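# Drive and tighten the cap screw with a hex key

## Task

Put the loose cap screw into the bar, turn it in and tighten it fully, using the single hex key that matches it. The breadboard is not fixed, so when you finish it has to be lying flat on the table.

## Robot and tools

Robot: two Doosan M1013 arms, left_arm and right_arm, each carrying a Robotiq 2F-140 gripper whose two fingers can fold at a hinge. Calibrated base positions: left_arm at (-0.066, +0.442, 0) m, right_arm at (-0.092, -0.667, 0) m, both facing almost straight along +x. Cameras: cam_high (a fixed overhead view on a stand behind the arms), cam_left_wrist and cam_right_wrist, each 896x504.

Frames. The scene frame has its origin at table-top height, midway between the nominal bases; +z is up, +x points out over the table, and left_arm sits on the +y side (image left/right does not follow these names). Reported hand positions, orientations (quat_wxyz), velocities and any absolute targets are in the scene frame. Commanded offsets, however, run along the axes of each arm's current Hand target. In the gripper's own axes the fingers point along +z and open and close along y. end_effector_position is the centre of the closed pads; the fingertips sit about 33 mm further out while the gap is 40 mm or less, about 9 mm when wide open.

A row is 20 numbers, each in [-1, 1], always for both arms: left dx, dy, dz, rx, ry, rz, then left gripper position, force_limit, speed, activate; then the same ten for the right arm. The six pose numbers are offsets, not poses: they are measured from that arm's Hand target as it stood when the action (or move) began, along that target's axes. 1.0 equals 0.6 m or 180 degrees; rx, ry, rz form one rotation vector (rz turns about the finger axis, which is how a held key would be twisted). Every row is counted from the same start, not from the row before, but a fresh call starts from the new Hand target, so sending the same offset again moves further. Six zeros means no new pose for that arm.

Gripper numbers: position +1 is fully open (140 mm), about -0.8 puts the pads together, -1 closes until blocked. force_limit from -1 (about 14 N) to +1 (about 58 N) for a slow close; speed -1 is about 30 mm/s, 0 about 140, +1 about 250, and a quicker close squeezes harder. Both start at +1. activate stays 0; send 1 only when fault reads 7 or 13 (it cycles the fingers and releases anything held). To leave a gripper alone, resend its last position, force_limit and speed, since 0 is itself a command. For a firm hold, grip in the fingertip quarter of the pads; deeper grips may fold the fingers and slip. To grip harder, raise force_limit and step position between -1 and -0.98.

Tools:
- execute_actions(actions, cameras): actions is a list of actions, each a table of up to 15 rows at 1/30 s per row; a shorter table repeats its final row to fill 15. cameras lists camera names, ["all"], or []. An empty actions list returns the state plus images.
- move(target, speed, blend, stop_force, zero, blocking, cameras): target is one 20-number row or a list of up to 15 rows, every one offset from the same starting Hand targets. speed is path speed in m/s, 0.002 to 2 (default 0.25), rotation capped at twice that in rad/s. blend is a corner radius in m for lists (0 stops at each). stop_force, 10 to 80 N for both arms, ends an arm's path when it feels that much push; use it only slowly and without turning the gripper, and leave it out when backing off a contact. zero (only with stop_force) re-zeroes the force reading first. blocking=false returns early while the move runs. A move lasts at most 10 s.
- wait(seconds 0 to 3600), stop(), clear_fault(arm) for a torque or force fault, zoom_image(camera, region [x0, y0, x1, y1], pixels, at most 504 by 504), read_manual (licence text only), finished_scene(scene, 1 or 2), which cannot be undone.

Results: each arm's end_effector_position in metres, quaternion, velocities (omitted while joints are still), Hand target (the last commanded pose after clipping; the hand often rests a little short of it), Tool commands, joint positions and torques, external joint torques, Flange force along gripper axes (includes held weight and some error), and a Wrist depth line of 7x7 distances in mm per wrist camera. Gripper state: object_status 0 moving, 1 blocked while opening, 2 blocked while closing (what you want after a grip), 3 reached target or pads met; position_measured in counts, 3 open, about 230 pads touching. fault 7 or 13 needs activate. A move adds a move: line (done, off_target, moving, held, fault) and limits (paced, held). FAULT, MOTOR HOT and OVER-TEMPERATURE lines report stops.

Avoid: net outside force of 144 N on an arm, or joint contact torques past waist/shoulder 306, elbow 144, forearm roll 34.9, wrist pitch 32.3, wrist roll 31.5 N m; these stop the arm until clear_fault. Very fast tool motion also trips a stop. The arms are stiff, so commanding even slightly into a solid surface can fault. Orientation commands are clipped to 32 degrees from the current orientation each step. Keep the arms and grippers from pressing on each other and never close one gripper on the other's fingers. Do not route a path close to an arm's own base. Do not drop or fling parts, slam into things, let anything leave the table, or tip the breadboard; a loose object may occasionally be nudged by something else. Long stretched-out holds heat the motors.

Each tool is called after ">>>" as a command line: name --argument value for each argument, lists and objects as JSON in quotes; but a table of rows of numbers goes row by row, as --pt "numbers of a row", without its own name.

## Session

>>> execute_actions --actions '[]'

Scene clock: 0.00 s.
left_arm: end_effector_position=(+1.0249, +0.3271, +0.1060) position_measured=3 object_status=3 fault=0 end_effector_quat_wxyz=(-0.104, +0.862, +0.496, +0.036) | right_arm: end_effector_position=(+0.2118, -0.2876, +0.1659) position_measured=3 object_status=3 fault=0 end_effector_quat_wxyz=(-0.091, -0.397, +0.858, -0.313)
Joint positions: left_arm=[-0.226 1.131 0.416 0.206 1.678 0.343] | right_arm=[1.109 0.299 1.876 -0.379 1.53 -1.233]
Joint velocities: within noise
Joint torques (N m): no reading
External joint torques (N m): no reading
Flange force (N): no reading
Wrist depth (mm): cam_left_wrist=[254 244 235 225 217 210 203 / 262 252 243 233 224 215 209 / 272 260 250 239 230 222 213 / 283 133 256 248 237 144 220 / - 104 266 256 245 144 94 / - 283 277 265 253 244 95 / - 301 288 274 261 249 -] | cam_right_wrist=[661 571 433 - 305 276 239 / 805 - 410 365 302 - 236 / 694 476 404 - 294 256 - / 654 114 - - 297 130 107 / - 99 - 325 271 130 97 / - - - 339 - 239 102 / - - - 320 - 244 -]
Hand target: left_arm +1.0249, +0.3271, +0.1060; -0.104, +0.862, +0.496, +0.036 | right_arm +0.2118, -0.2876, +0.1659; -0.091, -0.397, +0.858, -0.313
Tool commands: left_gripper/position=+1.0 left_gripper/force_limit=+1.0 left_gripper/speed=+1.0 left_gripper/activate=+0.0 right_gripper/position=+1.0 right_gripper/force_limit=+1.0 right_gripper/speed=+1.0 right_gripper/activate=+0.0

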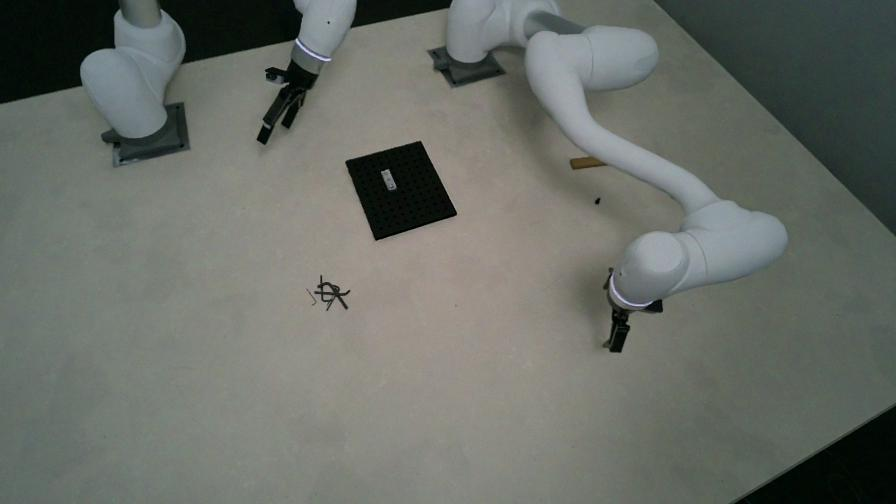

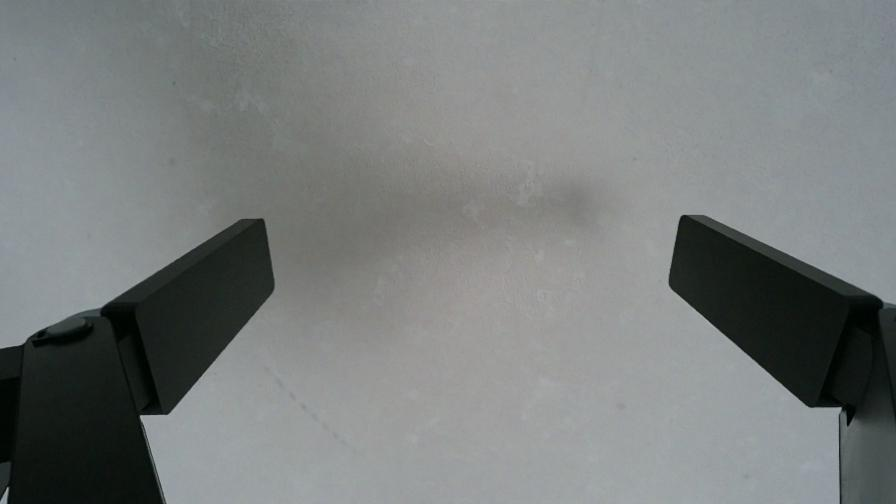

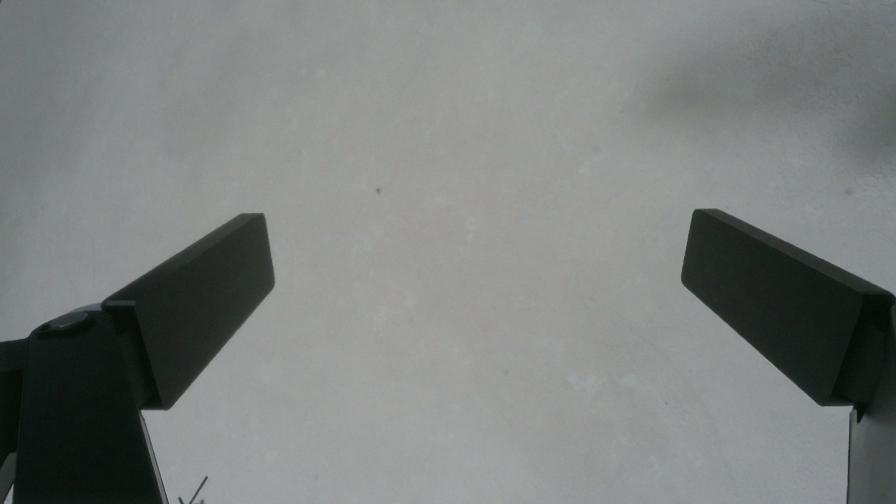

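>>> zoom_image --camera "cam_high" --region '[300, 130, 480, 250]'

>>> zoom_image --camera "cam_high" --region '[290, 260, 370, 320]'

>>> zoom_image --camera "cam_high" --region '[550, 140, 650, 220]'

Scaled by 2.800 from the camera's image (finer frame: 1280x720).

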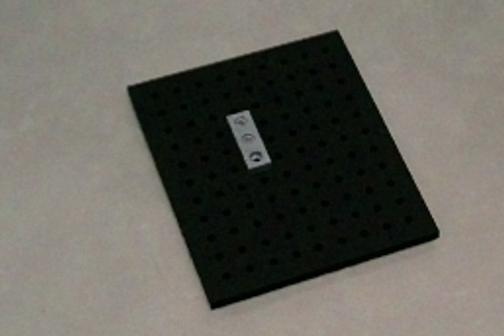

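Scaled by 6.300 from the camera's image (finer frame: 1280x720).

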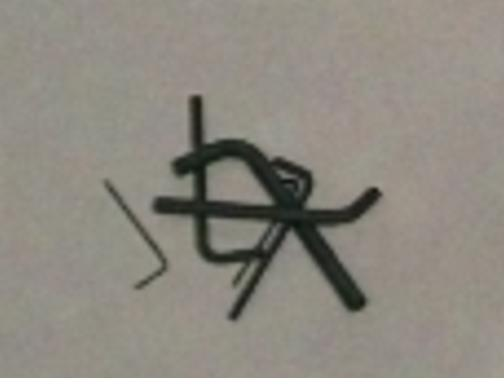

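Scaled by 5.040 from the camera's image (finer frame: 1280x720).

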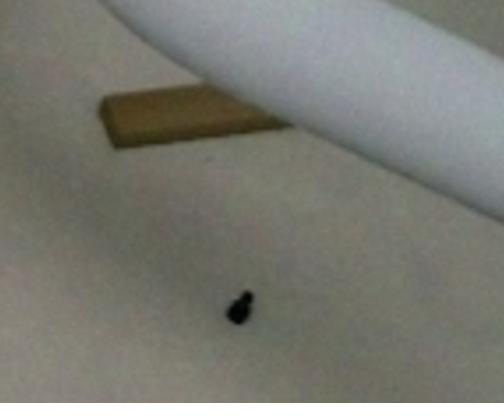

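>>> move --target '[0.075,-0.983,-0.185,-0.0461,-0.0530,0,1,1,1,0,-0.0475,-0.668,0.0863,-0.1595,-0.1388,0,1,1,1,0]' --speed 0.4 --cameras '["all"]'

Scene clock: 5.63 s.
left_arm: end_effector_position=(+0.5442, +0.6285, +0.3066) position_measured=3 object_status=3 fault=0 end_effector_quat_wxyz=(+0.000, +0.867, +0.499, +0.000) | right_arm: end_effector_position=(+0.5314, -0.4973, +0.3000) position_measured=3 object_status=3 fault=0 end_effector_quat_wxyz=(+0.000, -0.420, +0.908, +0.000)
Joint positions: left_arm=[0.215 0.15 1.649 0.001 1.343 0.769] | right_arm=[0.244 0.166 1.642 0 1.334 -2.224]
Joint torques (N m): left_arm=[0.49 -53.84 -41.93 4.22 0.27 -0.47] | right_arm=[-0.61 -56.56 -44.38 4.24 -0.28 0.09]
External joint torques (N m): left_arm=[-0.61 -1.42 1.65 -0.06 -0.32 0.47] | right_arm=[1.1 -2.69 2.75 0.03 0.32 -0.09]
Flange force (N): left_arm=[-4.1 -3.5 2.4] | right_arm=[6.7 6.5 2.2]
Wrist depth (mm): cam_left_wrist=[390 390 393 393 395 395 399 / 410 413 413 411 418 419 418 / 436 437 434 433 438 441 446 / 461 133 464 465 464 134 464 / - 104 493 497 489 125 95 / - 522 523 535 535 546 93 / - 553 584 573 561 575 -] | cam_right_wrist=[- 387 - 366 - - - / 415 417 - - - 407 415 / 437 - - 441 439 425 - / - 114 - - - 130 445 / - 106 526 468 488 122 97 / - - - - - - - / - - - - - 544 -]
Hand target: left_arm +0.5442, +0.6285, +0.3067; +0.000, +0.867, +0.499, +0.000 | right_arm +0.5315, -0.4973, +0.3000; +0.000, -0.420, +0.908, +0.000
Off the commanded pose: left_arm 0.000 m, 0 deg | right_arm 0.000 m, 0 deg.
move: done

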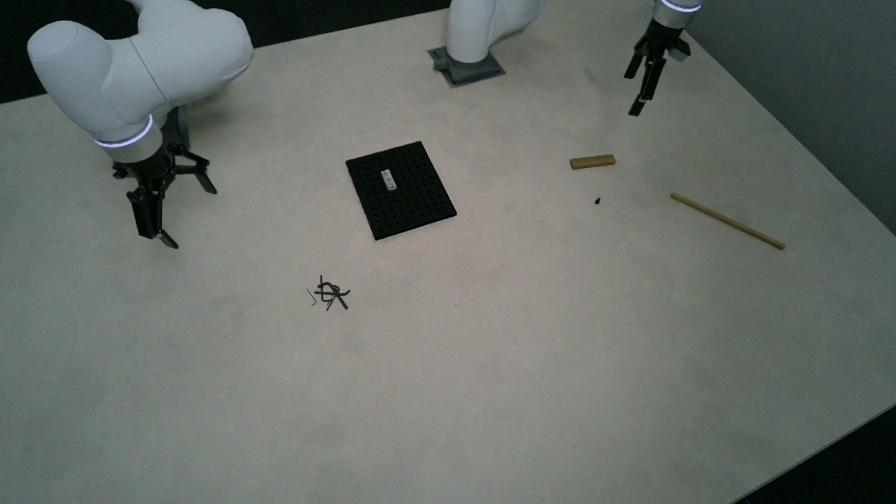

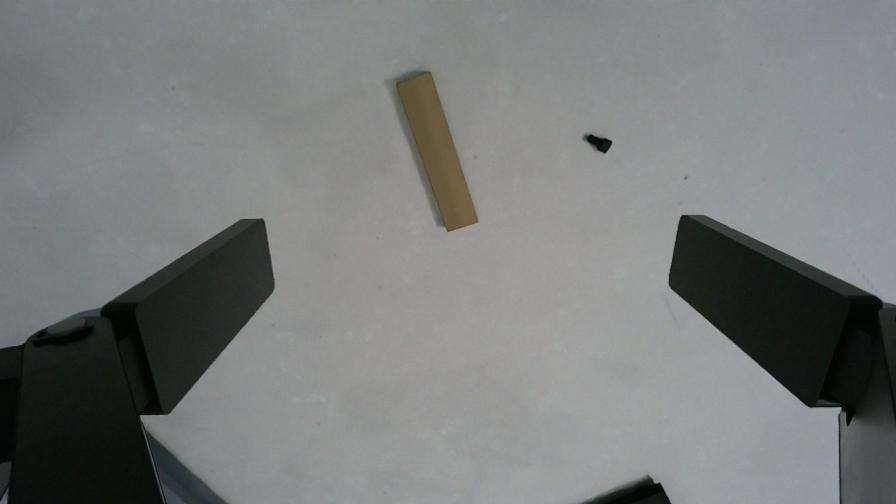

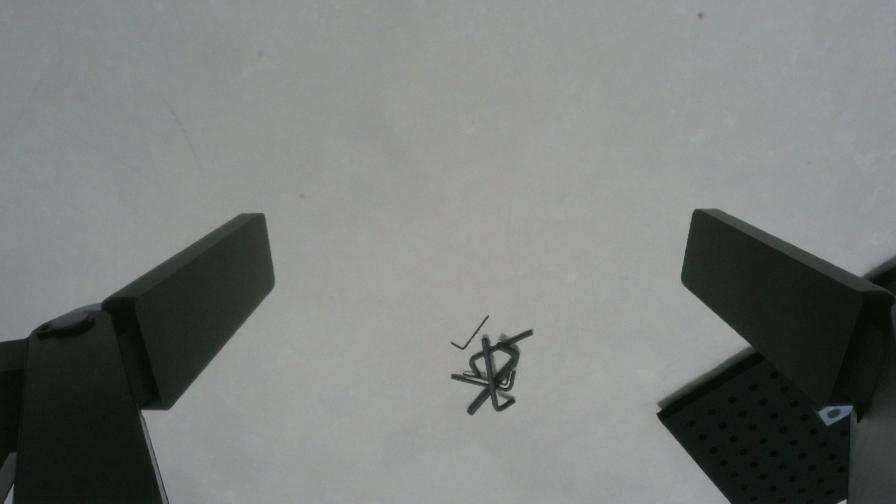

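>>> zoom_image --camera "cam_left_wrist" --region '[560, 110, 640, 170]'

>>> zoom_image --camera "cam_right_wrist" --region '[420, 300, 560, 430]'

>>> zoom_image --camera "cam_right_wrist" --region '[650, 330, 896, 504]'

Scaled by 6.300 from the camera's image (finer frame: 1280x720).

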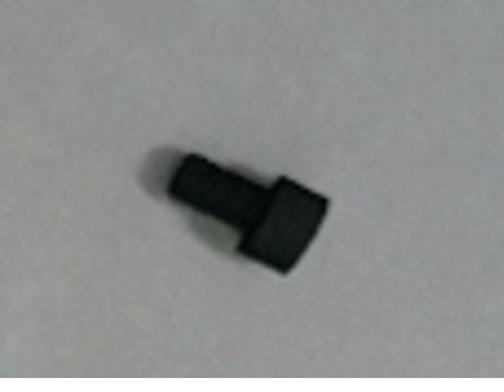

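Scaled by 3.600 from the camera's image (finer frame: 1280x720).

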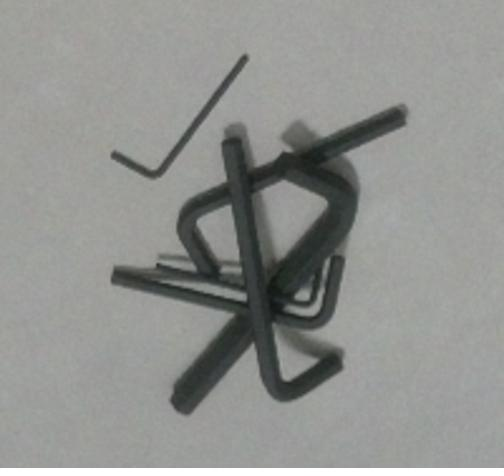

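Scaled by 2.049 from the camera's image (finer frame: 1280x720).

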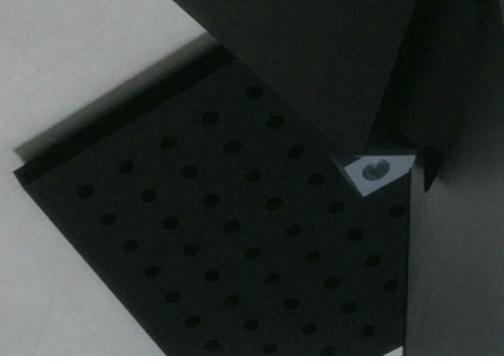

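>>> move --target '[-0.018,0.315,0.261,0,0,0.64,1,1,1,0,-0.366,0.071,0.3,0,0,0,1,1,1,0]' --speed 0.3 --cameras '["all"]'

>>> zoom_image --camera "cam_right_wrist" --region '[300, 130, 600, 380]'

Scene clock: 19.17 s.
left_arm: end_effector_position=(+0.7021, +0.5243, +0.1500) position_measured=3 object_status=3 fault=0 end_effector_quat_wxyz=(+0.000, +0.885, -0.465, +0.000) | right_arm: end_effector_position=(+0.6412, -0.3025, +0.1199) position_measured=3 object_status=3 fault=0 end_effector_quat_wxyz=(+0.000, -0.420, +0.908, +0.000)
Joint positions: left_arm=[0.034 0.438 1.56 0.001 1.144 2.599] | right_arm=[0.451 0.527 1.48 0 1.135 -2.018]
Joint torques (N m): left_arm=[-0.47 -80.8 -39.33 3.95 0.33 -0.5] | right_arm=[-0.89 -89.53 -41.43 3.98 -0.27 0.08]
External joint torques (N m): left_arm=[0.37 -0.29 1.6 -0.12 -0.36 0.5] | right_arm=[1.19 -2.61 2.7 -0.01 0.31 -0.08]
Flange force (N): left_arm=[-3.0 3.2 1.9] | right_arm=[8.6 5.1 0.1]
Wrist depth (mm): cam_left_wrist=[247 249 251 252 252 255 256 / 261 263 265 266 268 270 269 / 277 279 280 280 284 284 286 / 293 133 296 298 301 134 300 / - 104 316 319 320 134 90 / - 332 336 339 331 349 94 / - 361 365 365 368 374 -] | cam_right_wrist=[- - - - - 229 - / - 238 241 - - 239 238 / - 253 - 250 - 250 - / 269 114 - 262 263 130 - / - 99 - - - 120 97 / - 301 299 - - - 97 / - - - - 321 317 -]
Hand target: left_arm +0.7021, +0.5243, +0.1500; +0.000, +0.885, -0.465, +0.000 | right_arm +0.6412, -0.3025, +0.1199; +0.000, -0.420, +0.908, +0.000
Off the commanded pose: left_arm 0.000 m, 0 deg | right_arm 0.000 m, 0 deg.
move: done

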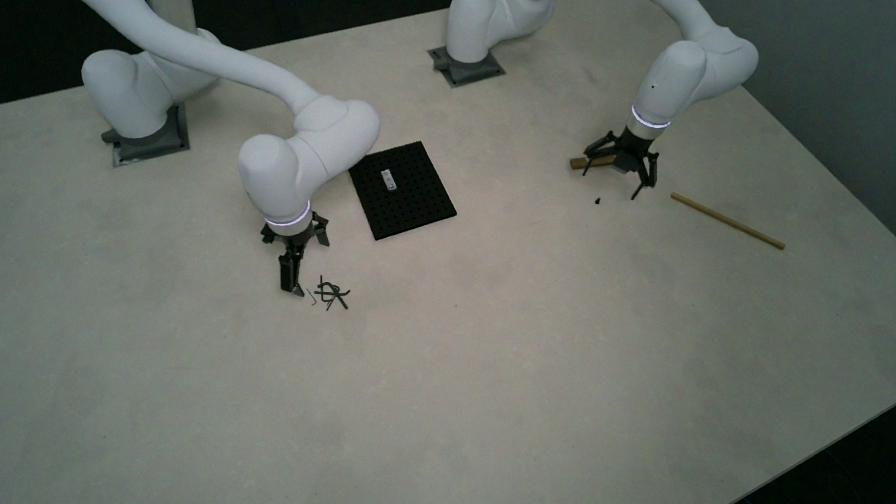

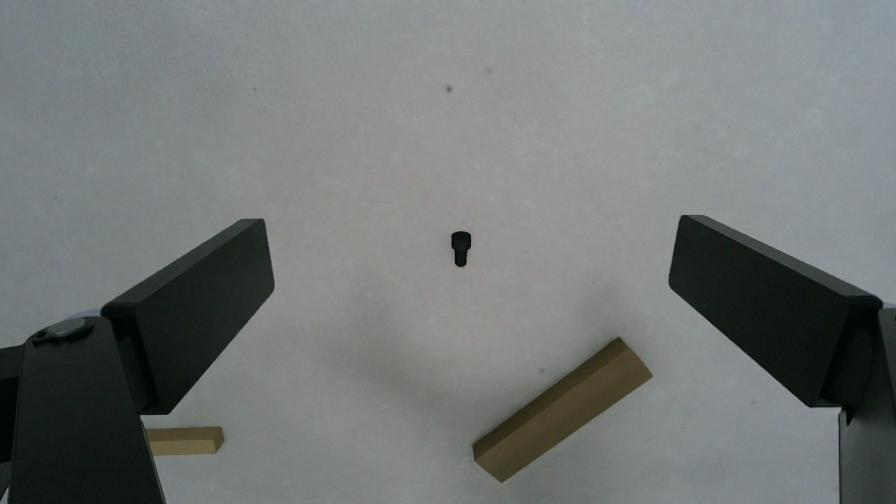

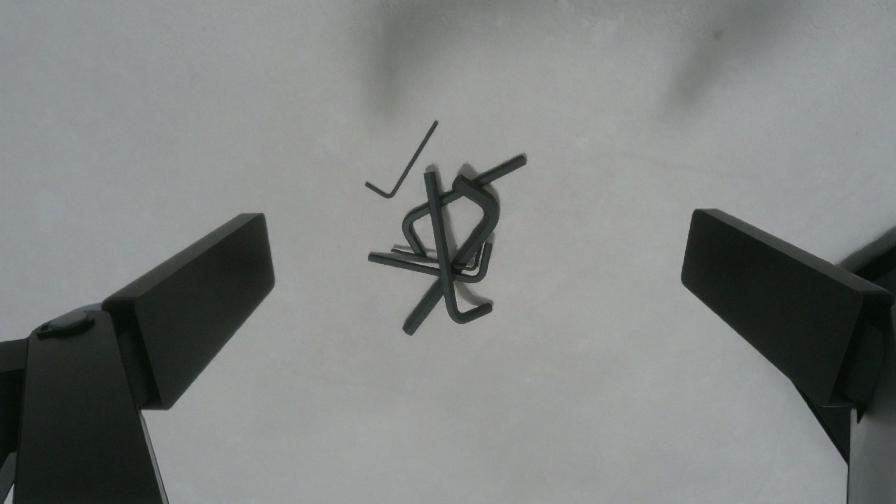

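Scaled by 1.680 from the camera's image (finer frame: 1280x720).

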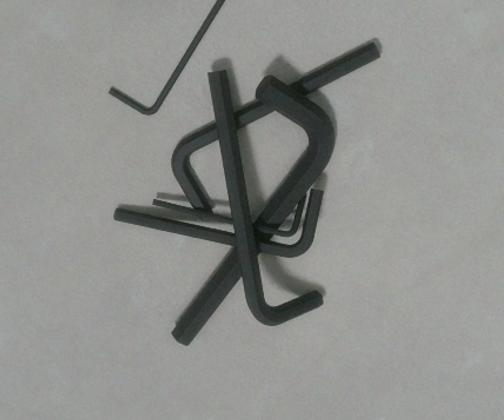

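>>> zoom_image --camera "cam_left_wrist" --region '[430, 220, 490, 280]'

>>> zoom_image --camera "cam_right_wrist" --region '[400, 140, 540, 240]'

>>> zoom_image --camera "cam_right_wrist" --region '[360, 230, 500, 340]'

Scaled by 8.400 from the camera's image (finer frame: 1280x720).

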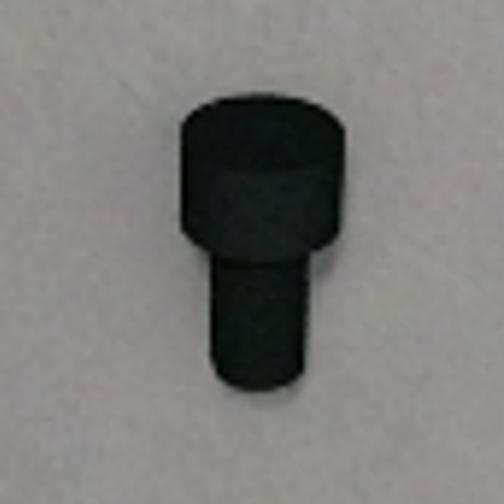

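Scaled by 3.600 from the camera's image (finer frame: 1280x720).

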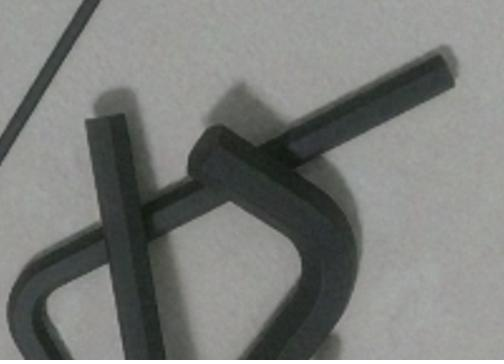

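Scaled by 3.600 from the camera's image (finer frame: 1280x720).

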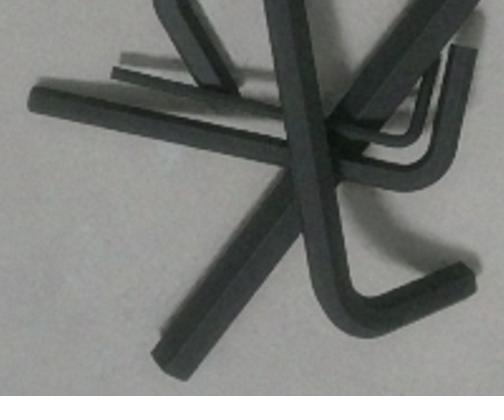

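>>> move --pt "-0.0705 0 0.115 0 0.111 0 -0.325 -1 0 0 -0.034 0.66 -0.078 0 0 0 1 1 1 0" --pt "-0.0705 0 0.189 0 0.111 0 -0.325 -1 0 0 -0.034 0.66 -0.078 0 0 0 1 1 1 0" --speed '[0.3,0.06]' --cameras '["all"]'

>>> zoom_image --camera "cam_right_wrist" --region '[300, 130, 600, 380]'

Scene clock: 25.20 s.
left_arm: end_effector_position=(+0.6781, +0.5591, +0.0367) position_measured=170 object_status=3 fault=0 end_effector_quat_wxyz=(+0.080, +0.872, -0.458, +0.153) | right_arm: end_effector_position=(+0.3526, -0.0305, +0.1667) position_measured=3 object_status=3 fault=0 end_effector_quat_wxyz=(+0.000, -0.420, +0.908, +0.000)
Joint positions: left_arm=[0.224 0.469 1.793 -0.458 0.809 3.097] | right_arm=[0.948 0.434 1.534 0 1.175 -1.521]
Joint torques (N m): left_arm=[-0.6 -76.98 -32.34 2.3 0.36 -0.57] | right_arm=[-1.27 -81.2 -42.06 4.09 -0.25 0.08]
External joint torques (N m): left_arm=[0.59 -0.14 1.31 -0.07 -0.41 0.57] | right_arm=[1.26 -2.55 2.77 -0.04 0.3 -0.08]
Flange force (N): left_arm=[-2.9 2.9 0.9] | right_arm=[9.8 0.6 0.7]
Wrist depth (mm): cam_left_wrist=[173 175 175 177 177 178 179 / 174 175 176 176 178 178 179 / 174 175 175 177 177 178 180 / 174 175 176 177 168 179 180 / 174 175 87 177 91 91 180 / - 65 - 177 - 71 - / - - - 177 - - -] | cam_right_wrist=[- 269 - 241 250 - 263 / - - - 262 253 - - / - - 277 271 - - 294 / 325 114 282 287 306 130 116 / - 99 - 311 309 122 97 / - - - - 359 361 - / - - - - - - -]
Hand target: left_arm +0.6781, +0.5591, +0.0367; +0.080, +0.872, -0.458, +0.153 | right_arm +0.3526, -0.0305, +0.1667; +0.000, -0.420, +0.908, +0.000
Off the commanded pose: left_arm 0.000 m, 0 deg | right_arm 0.000 m, 0 deg.
move: done

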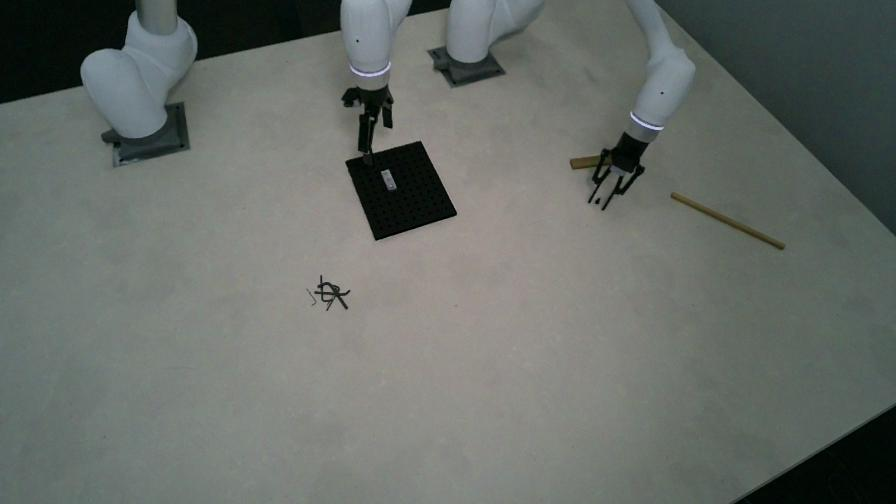

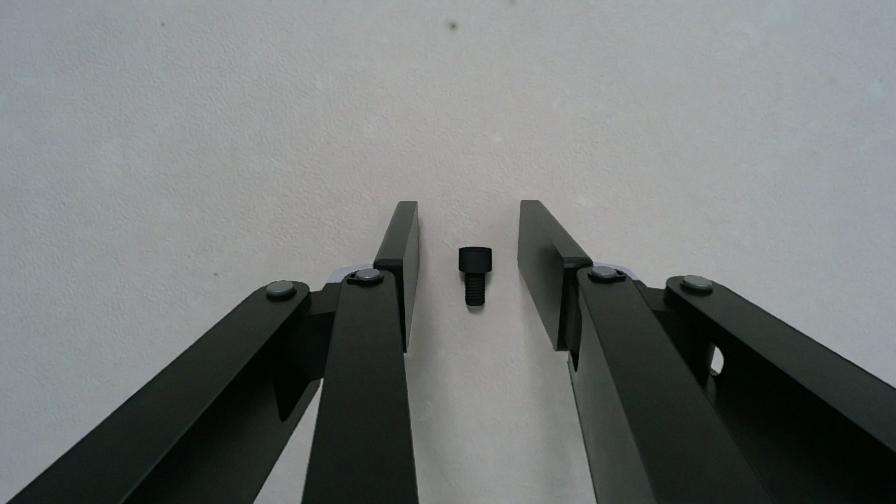

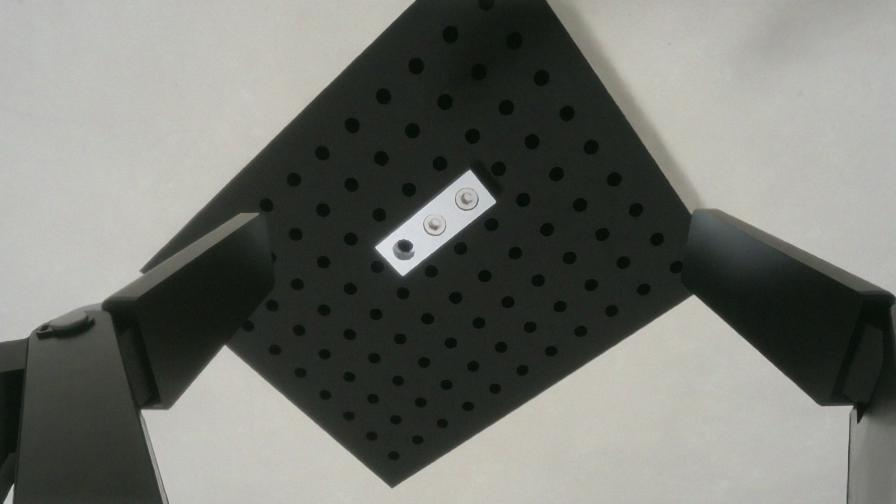

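Scaled by 1.680 from the camera's image (finer frame: 1280x720).

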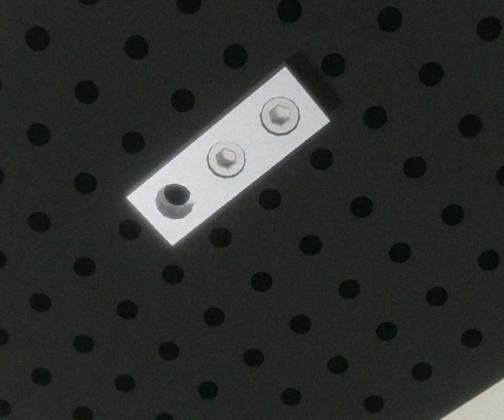

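>>> move --pt "0 0.0025 0 0 0 0 -0.325 -1 0 0 -0.0224 -0.677 0.05 0 0 -0.052 -0.62 0 0 0" --pt "0 0.0025 0 0 0 0 -1 0 -1 0 -0.0224 -0.677 0.05 0 0 -0.052 -0.62 0 0 0" --pt "0.0855 0.0025 -0.235 0 0 0 -1 0 -1 0 -0.0224 -0.677 0.128 0 0 -0.052 -0.62 0 0 0" --speed 0.3 --cameras '["all"]'

Scene clock: 33.13 s.
left_arm: end_effector_position=(+0.6768, +0.5582, +0.1866) position_measured=214 object_status=2 fault=0 end_effector_quat_wxyz=(+0.080, +0.872, -0.458, +0.153) | right_arm: end_effector_position=(+0.6708, -0.2833, +0.0899) position_measured=208 object_status=3 fault=0 end_effector_quat_wxyz=(+0.000, -0.492, +0.870, +0.000)
Joint positions: left_arm=[0.223 0.335 1.677 -0.381 1.038 2.969] | right_arm=[0.457 0.599 1.419 0 1.123 -2.175]
Joint torques (N m): left_arm=[-0.96 -69.67 -38.95 2.75 0.11 -0.48] | right_arm=[-1.48 -95.57 -41.29 3.99 -0.24 0.07]
External joint torques (N m): left_arm=[1.09 -0.98 1.87 -0.01 -0.29 0.48] | right_arm=[1.63 -3.09 2.5 -0.03 0.27 -0.07]
Flange force (N): left_arm=[-4.1 4.6 0.7] | right_arm=[7.8 7.1 -0.6]
Wrist depth (mm): cam_left_wrist=[324 326 324 325 327 326 327 / 324 327 325 325 326 328 326 / 325 327 324 327 328 325 329 / 325 326 325 123 327 328 328 / 326 324 81 92 92 82 328 / 326 62 69 - - - 328 / - - - - - - -] | cam_right_wrist=[- - - 200 200 - - / 212 213 - 208 208 - - / - 220 221 208 - - - / - - - 131 230 230 - / 253 - - - 90 - - / - - - - - - - / - - - - - - -]
Hand target: left_arm +0.6769, +0.5582, +0.1867; +0.080, +0.872, -0.458, +0.153 | right_arm +0.6708, -0.2833, +0.0899; +0.000, -0.492, +0.870, +0.000
Off the commanded pose: left_arm 0.000 m, 0 deg | right_arm 0.000 m, 0 deg.
move: done

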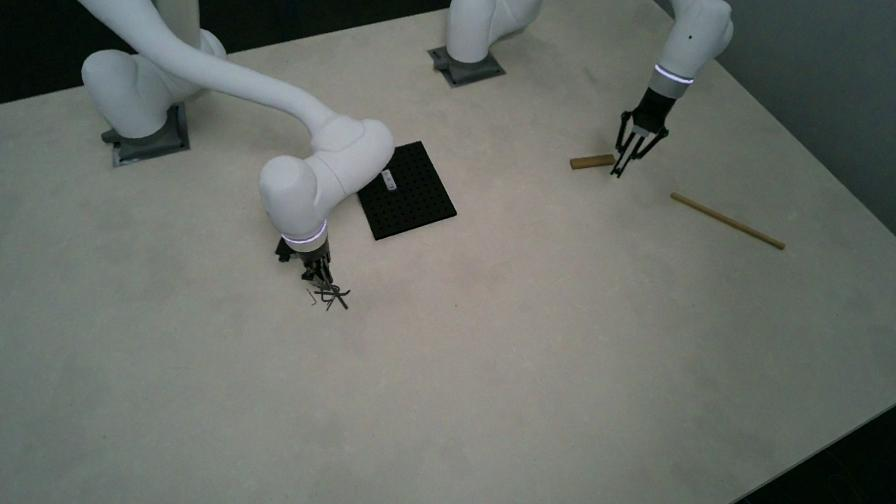

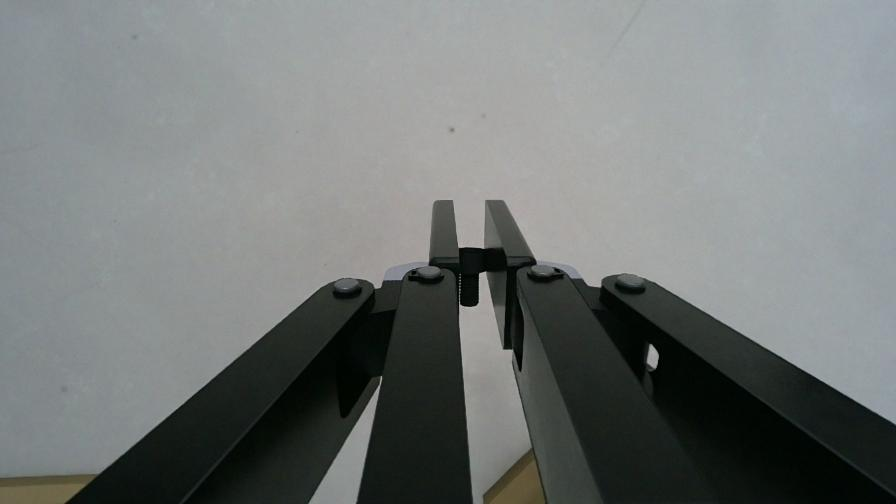

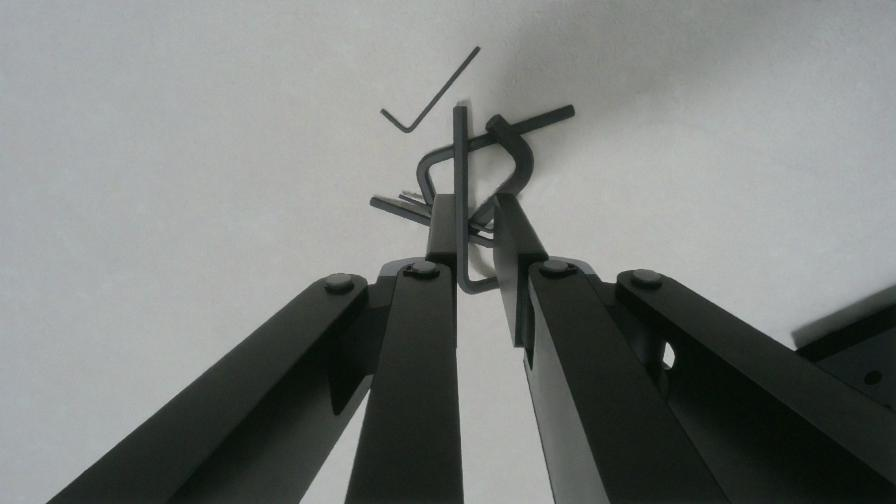

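>>> move --pt "0 0 0 0 0 0 -1 0 -1 0 0.0895 -0.0057 0.05 0 0 0 -0.62 0 0 0" --pt "0 0 0 0 0 0 -1 0 -1 0 0.0895 -0.0057 0.0865 0 0 0 -0.62 0 0 0" --pt "0 0 0 0 0 0 -1 0 -1 0 0.0895 -0.0057 0.0865 0 0 0 -1 0 -1 0" --speed '[0.2,0.06,0.1]' --cameras '["cam_right_wrist"]'

Scene clock: 36.40 s.
left_arm: end_effector_position=(+0.6769, +0.5582, +0.1867) position_measured=214 object_status=2 fault=0 end_effector_quat_wxyz=(+0.080, +0.872, -0.458, +0.153) | right_arm: end_effector_position=(+0.6461, -0.3311, +0.0380) position_measured=226 object_status=0 fault=0 end_effector_quat_wxyz=(+0.000, -0.492, +0.870, +0.000)
Joint positions: left_arm=[0.223 0.335 1.677 -0.381 1.038 2.969] | right_arm=[0.416 0.579 1.559 0 1.003 -2.216]
Joint torques (N m): left_arm=[-0.76 -70.39 -38.41 2.79 0.15 -0.58] | right_arm=[-1.13 -90.76 -38.51 3.66 -0.35 0.12]
External joint torques (N m): left_arm=[0.68 -0.28 1.34 -0.06 -0.32 0.58] | right_arm=[0.79 -3.25 2.53 0.01 0.39 -0.12]
Flange force (N): left_arm=[-3.1 2.8 1.1] | right_arm=[7.7 6.3 -1.8]
Wrist depth (mm): cam_left_wrist=[324 325 325 327 327 328 327 / 325 325 325 327 329 326 328 / 325 325 326 325 328 328 329 / 324 325 326 118 327 329 327 / 325 326 81 92 91 91 329 / 324 62 69 - - - 329 / - - - - - - -] | cam_right_wrist=[- 154 - - 155 - 155 / - - - - - - - / 172 173 - - - - - / 181 - - 109 177 184 181 / - - - - 90 189 188 / - - - - - - - / - - - - - - -]
Hand target: left_arm +0.6769, +0.5582, +0.1867; +0.080, +0.872, -0.458, +0.153 | right_arm +0.6461, -0.3311, +0.0380; +0.000, -0.492, +0.870, +0.000
Off the commanded pose: left_arm 0.000 m, 0 deg | right_arm 0.000 m, 0 deg.
move: done

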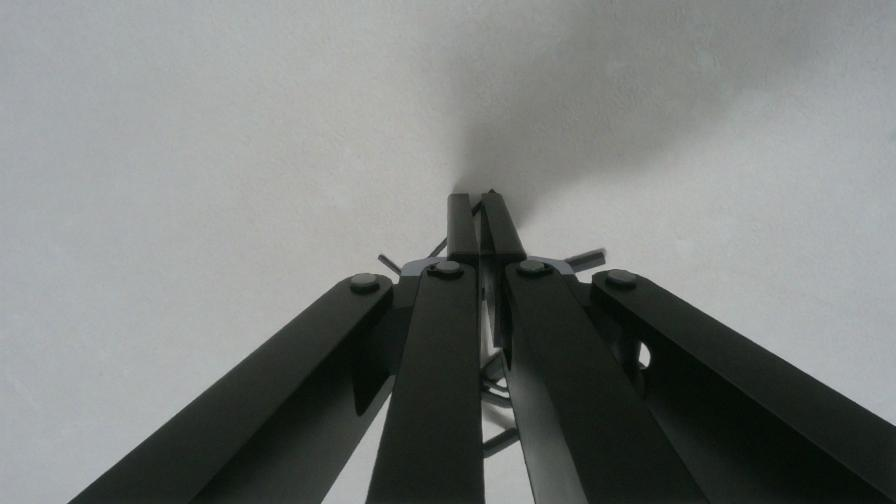

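>>> move --target '[0,0,0,0,0,0,-1,0,-1,0,0,0,-0.15,0,0,0,-1,0,-1,0]' --speed 0.12 --cameras '["cam_right_wrist"]'

Scene clock: 37.73 s.
left_arm: end_effector_position=(+0.6769, +0.5582, +0.1867) position_measured=214 object_status=2 fault=0 end_effector_quat_wxyz=(+0.080, +0.872, -0.458, +0.153) | right_arm: end_effector_position=(+0.6461, -0.3311, +0.1279) position_measured=226 object_status=2 fault=0 end_effector_quat_wxyz=(+0.000, -0.492, +0.870, +0.000)
Joint positions: left_arm=[0.223 0.335 1.677 -0.381 1.038 2.969] | right_arm=[0.416 0.51 1.491 0 1.141 -2.216]
Joint torques (N m): left_arm=[-0.57 -70.06 -38.75 2.82 0.08 -0.58] | right_arm=[-1.58 -88.46 -41.89 4.01 -0.35 0.05]
External joint torques (N m): left_arm=[0.63 -0.73 1.65 -0.08 -0.25 0.58] | right_arm=[2.1 -2.35 2.93 -0.02 0.38 -0.05]
Flange force (N): left_arm=[-3.4 4.0 0.9] | right_arm=[6.7 7.7 0.4]
Wrist depth (mm): cam_left_wrist=[325 326 327 324 328 327 328 / 325 324 326 328 325 328 329 / 325 325 328 325 327 326 328 / 326 324 326 118 327 328 328 / 324 326 81 92 91 91 330 / 326 62 69 - - - 330 / - - - - - - -] | cam_right_wrist=[- 239 233 - - - - / 245 - 246 248 - - - / - 264 - - 257 - - / - - - 109 - - 273 / - - - - 90 - 287 / 310 - - - - - - / - - - - - - -]
Hand target: left_arm +0.6769, +0.5582, +0.1867; +0.080, +0.872, -0.458, +0.153 | right_arm +0.6461, -0.3311, +0.1280; +0.000, -0.492, +0.870, +0.000
Off the commanded pose: left_arm 0.000 m, 0 deg | right_arm 0.000 m, 0 deg.
move: done

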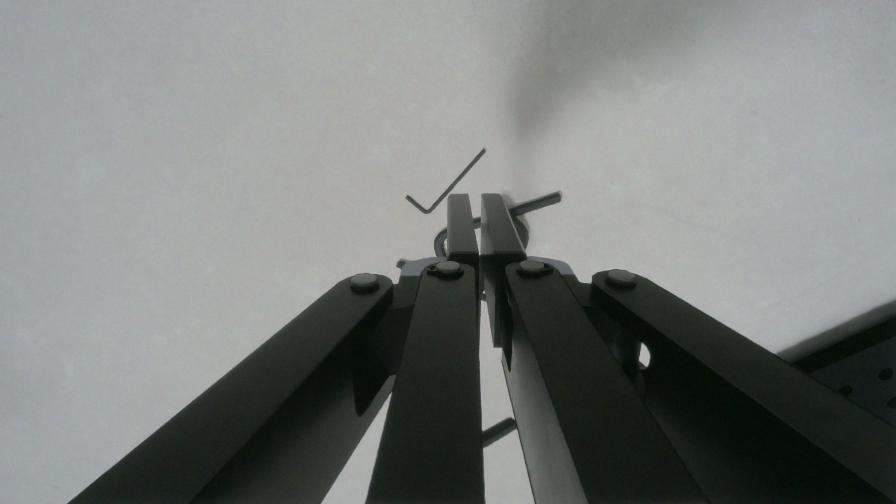

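>>> move --pt "-0.0855 0 0.235 0 0 0 -1 0 -1 0 0.338 0.08 0.0 0 0 0 -1 0 -1 0" --pt "-0.0855 0 0.235 0 0 0 -0.325 0 -1 0 0.338 0.08 0.15 0 0 0 -1 0 -1 0" --pt "-0.0627 0 0.172 0 -0.222 0 -0.325 0 0 0 0.338 0.08 0.153 0 0 0 -0.62 0 -0.5 0" --pt "-0.0814 0 0.2365 0 -0.222 0 -0.325 0 0 0 0.338 0.08 0.0 0 0 0 -0.3 0 0 0" --speed '[0.15,0.1,0.15,0.12]' --cameras '["all"]'

>>> zoom_image --camera "cam_left_wrist" --region '[380, 150, 560, 350]'

Scene clock: 48.03 s.
left_arm: end_effector_position=(+0.6783, +0.5561, +0.0366) position_measured=170 object_status=3 fault=0 end_effector_quat_wxyz=(-0.081, +0.872, -0.458, -0.154) | right_arm: end_effector_position=(+0.5005, -0.4802, +0.1281) position_measured=167 object_status=0 fault=0 end_effector_quat_wxyz=(+0.000, -0.492, +0.870, +0.000)
Joint positions: left_arm=[-0.045 0.596 1.577 0.304 1.194 2.376] | right_arm=[0.281 0.237 1.889 0 1.016 -2.35]
Joint torques (N m): left_arm=[-0.63 -92.29 -35.73 4.01 0.96 -0.52] | right_arm=[-1.21 -58.97 -38.96 3.7 -0.33 0.1]
External joint torques (N m): left_arm=[0.71 0.66 1.44 -0.07 -0.34 0.52] | right_arm=[1.24 -2.51 2.39 0.03 0.35 -0.1]
Flange force (N): left_arm=[-1.9 1.3 2.4] | right_arm=[4.7 6.6 -0.7]
Wrist depth (mm): cam_left_wrist=[128 129 131 129 131 131 132 / 142 142 143 144 145 146 148 / 159 159 161 162 163 164 166 / 181 182 178 180 176 183 190 / 209 198 87 215 91 91 215 / - 65 - 258 - 71 - / - - - 321 - - -] | cam_right_wrist=[237 - - - - 230 - / - - 249 250 246 - - / - - - 249 257 - 260 / 284 - - 273 152 - 272 / 298 - - 295 - - - / - - - 313 - - - / - - - - - - -]
Hand target: left_arm +0.6783, +0.5561, +0.0366; -0.081, +0.872, -0.458, -0.154 | right_arm +0.5005, -0.4802, +0.1281; +0.000, -0.492, +0.870, +0.000
Off the commanded pose: left_arm 0.000 m, 0 deg | right_arm 0.000 m, 0 deg.
move: done

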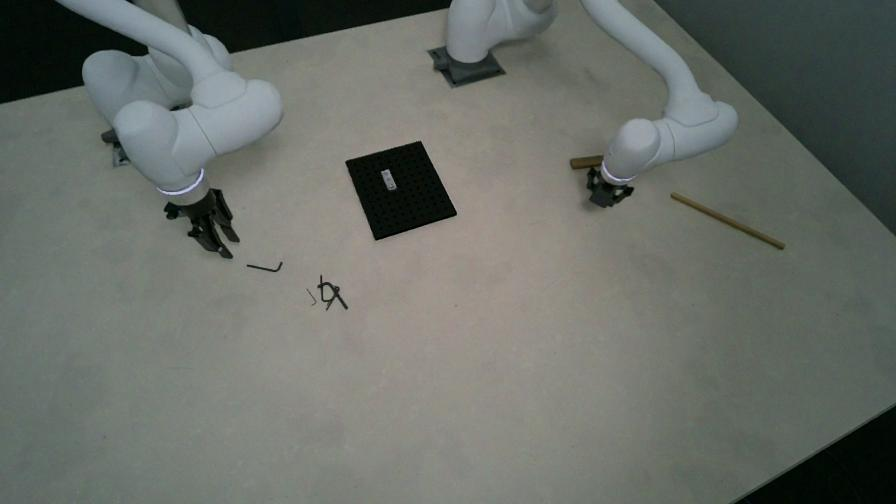

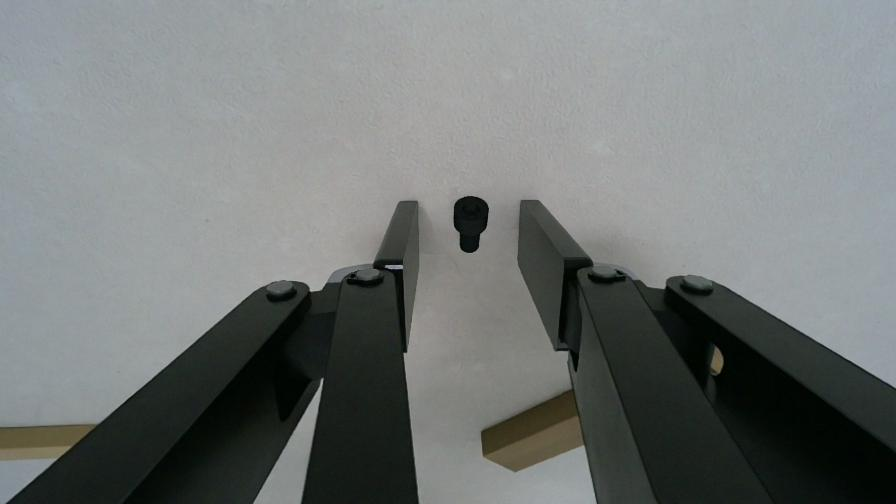

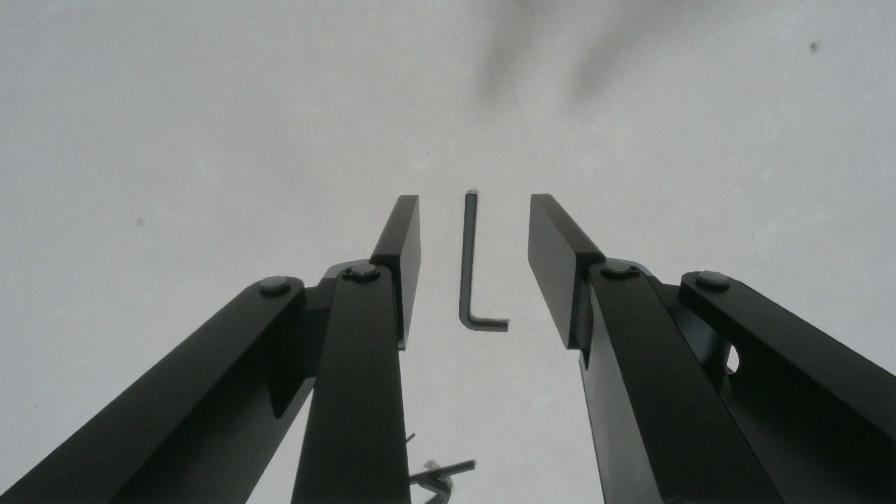

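Scaled by 2.520 from the camera's image (finer frame: 1280x720).

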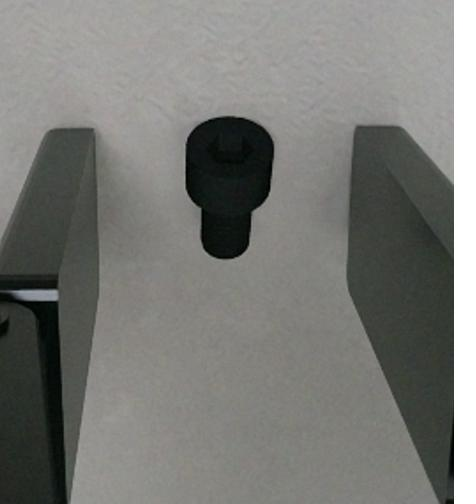

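>>> zoom_image --camera "cam_right_wrist" --region '[430, 180, 520, 340]'

>>> zoom_image --camera "cam_right_wrist" --region '[450, 180, 490, 220]'

>>> zoom_image --camera "cam_left_wrist" --region '[445, 190, 495, 240]'

Scaled by 3.150 from the camera's image (finer frame: 1280x720).

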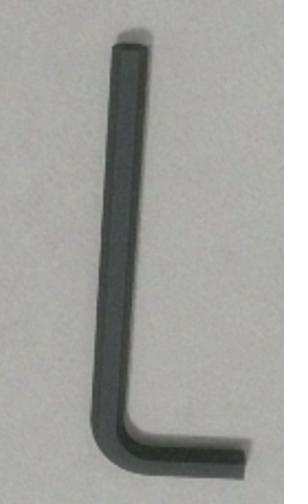

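Scaled by 12.600 from the camera's image (finer frame: 1280x720).

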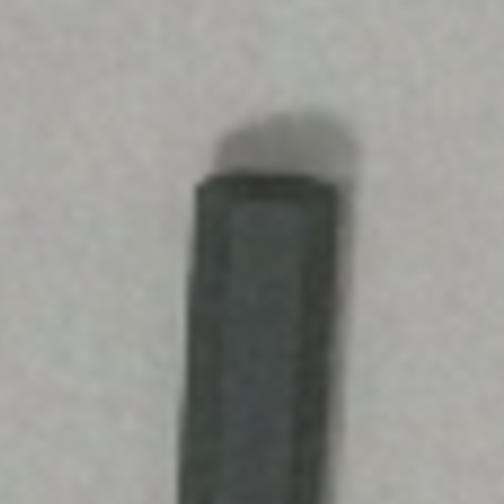

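Scaled by 10.080 from the camera's image (finer frame: 1280x720).

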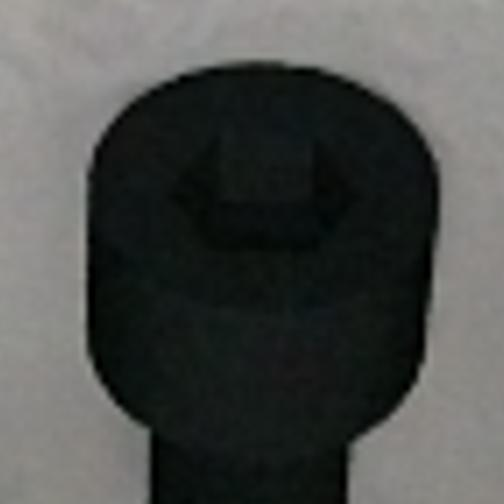

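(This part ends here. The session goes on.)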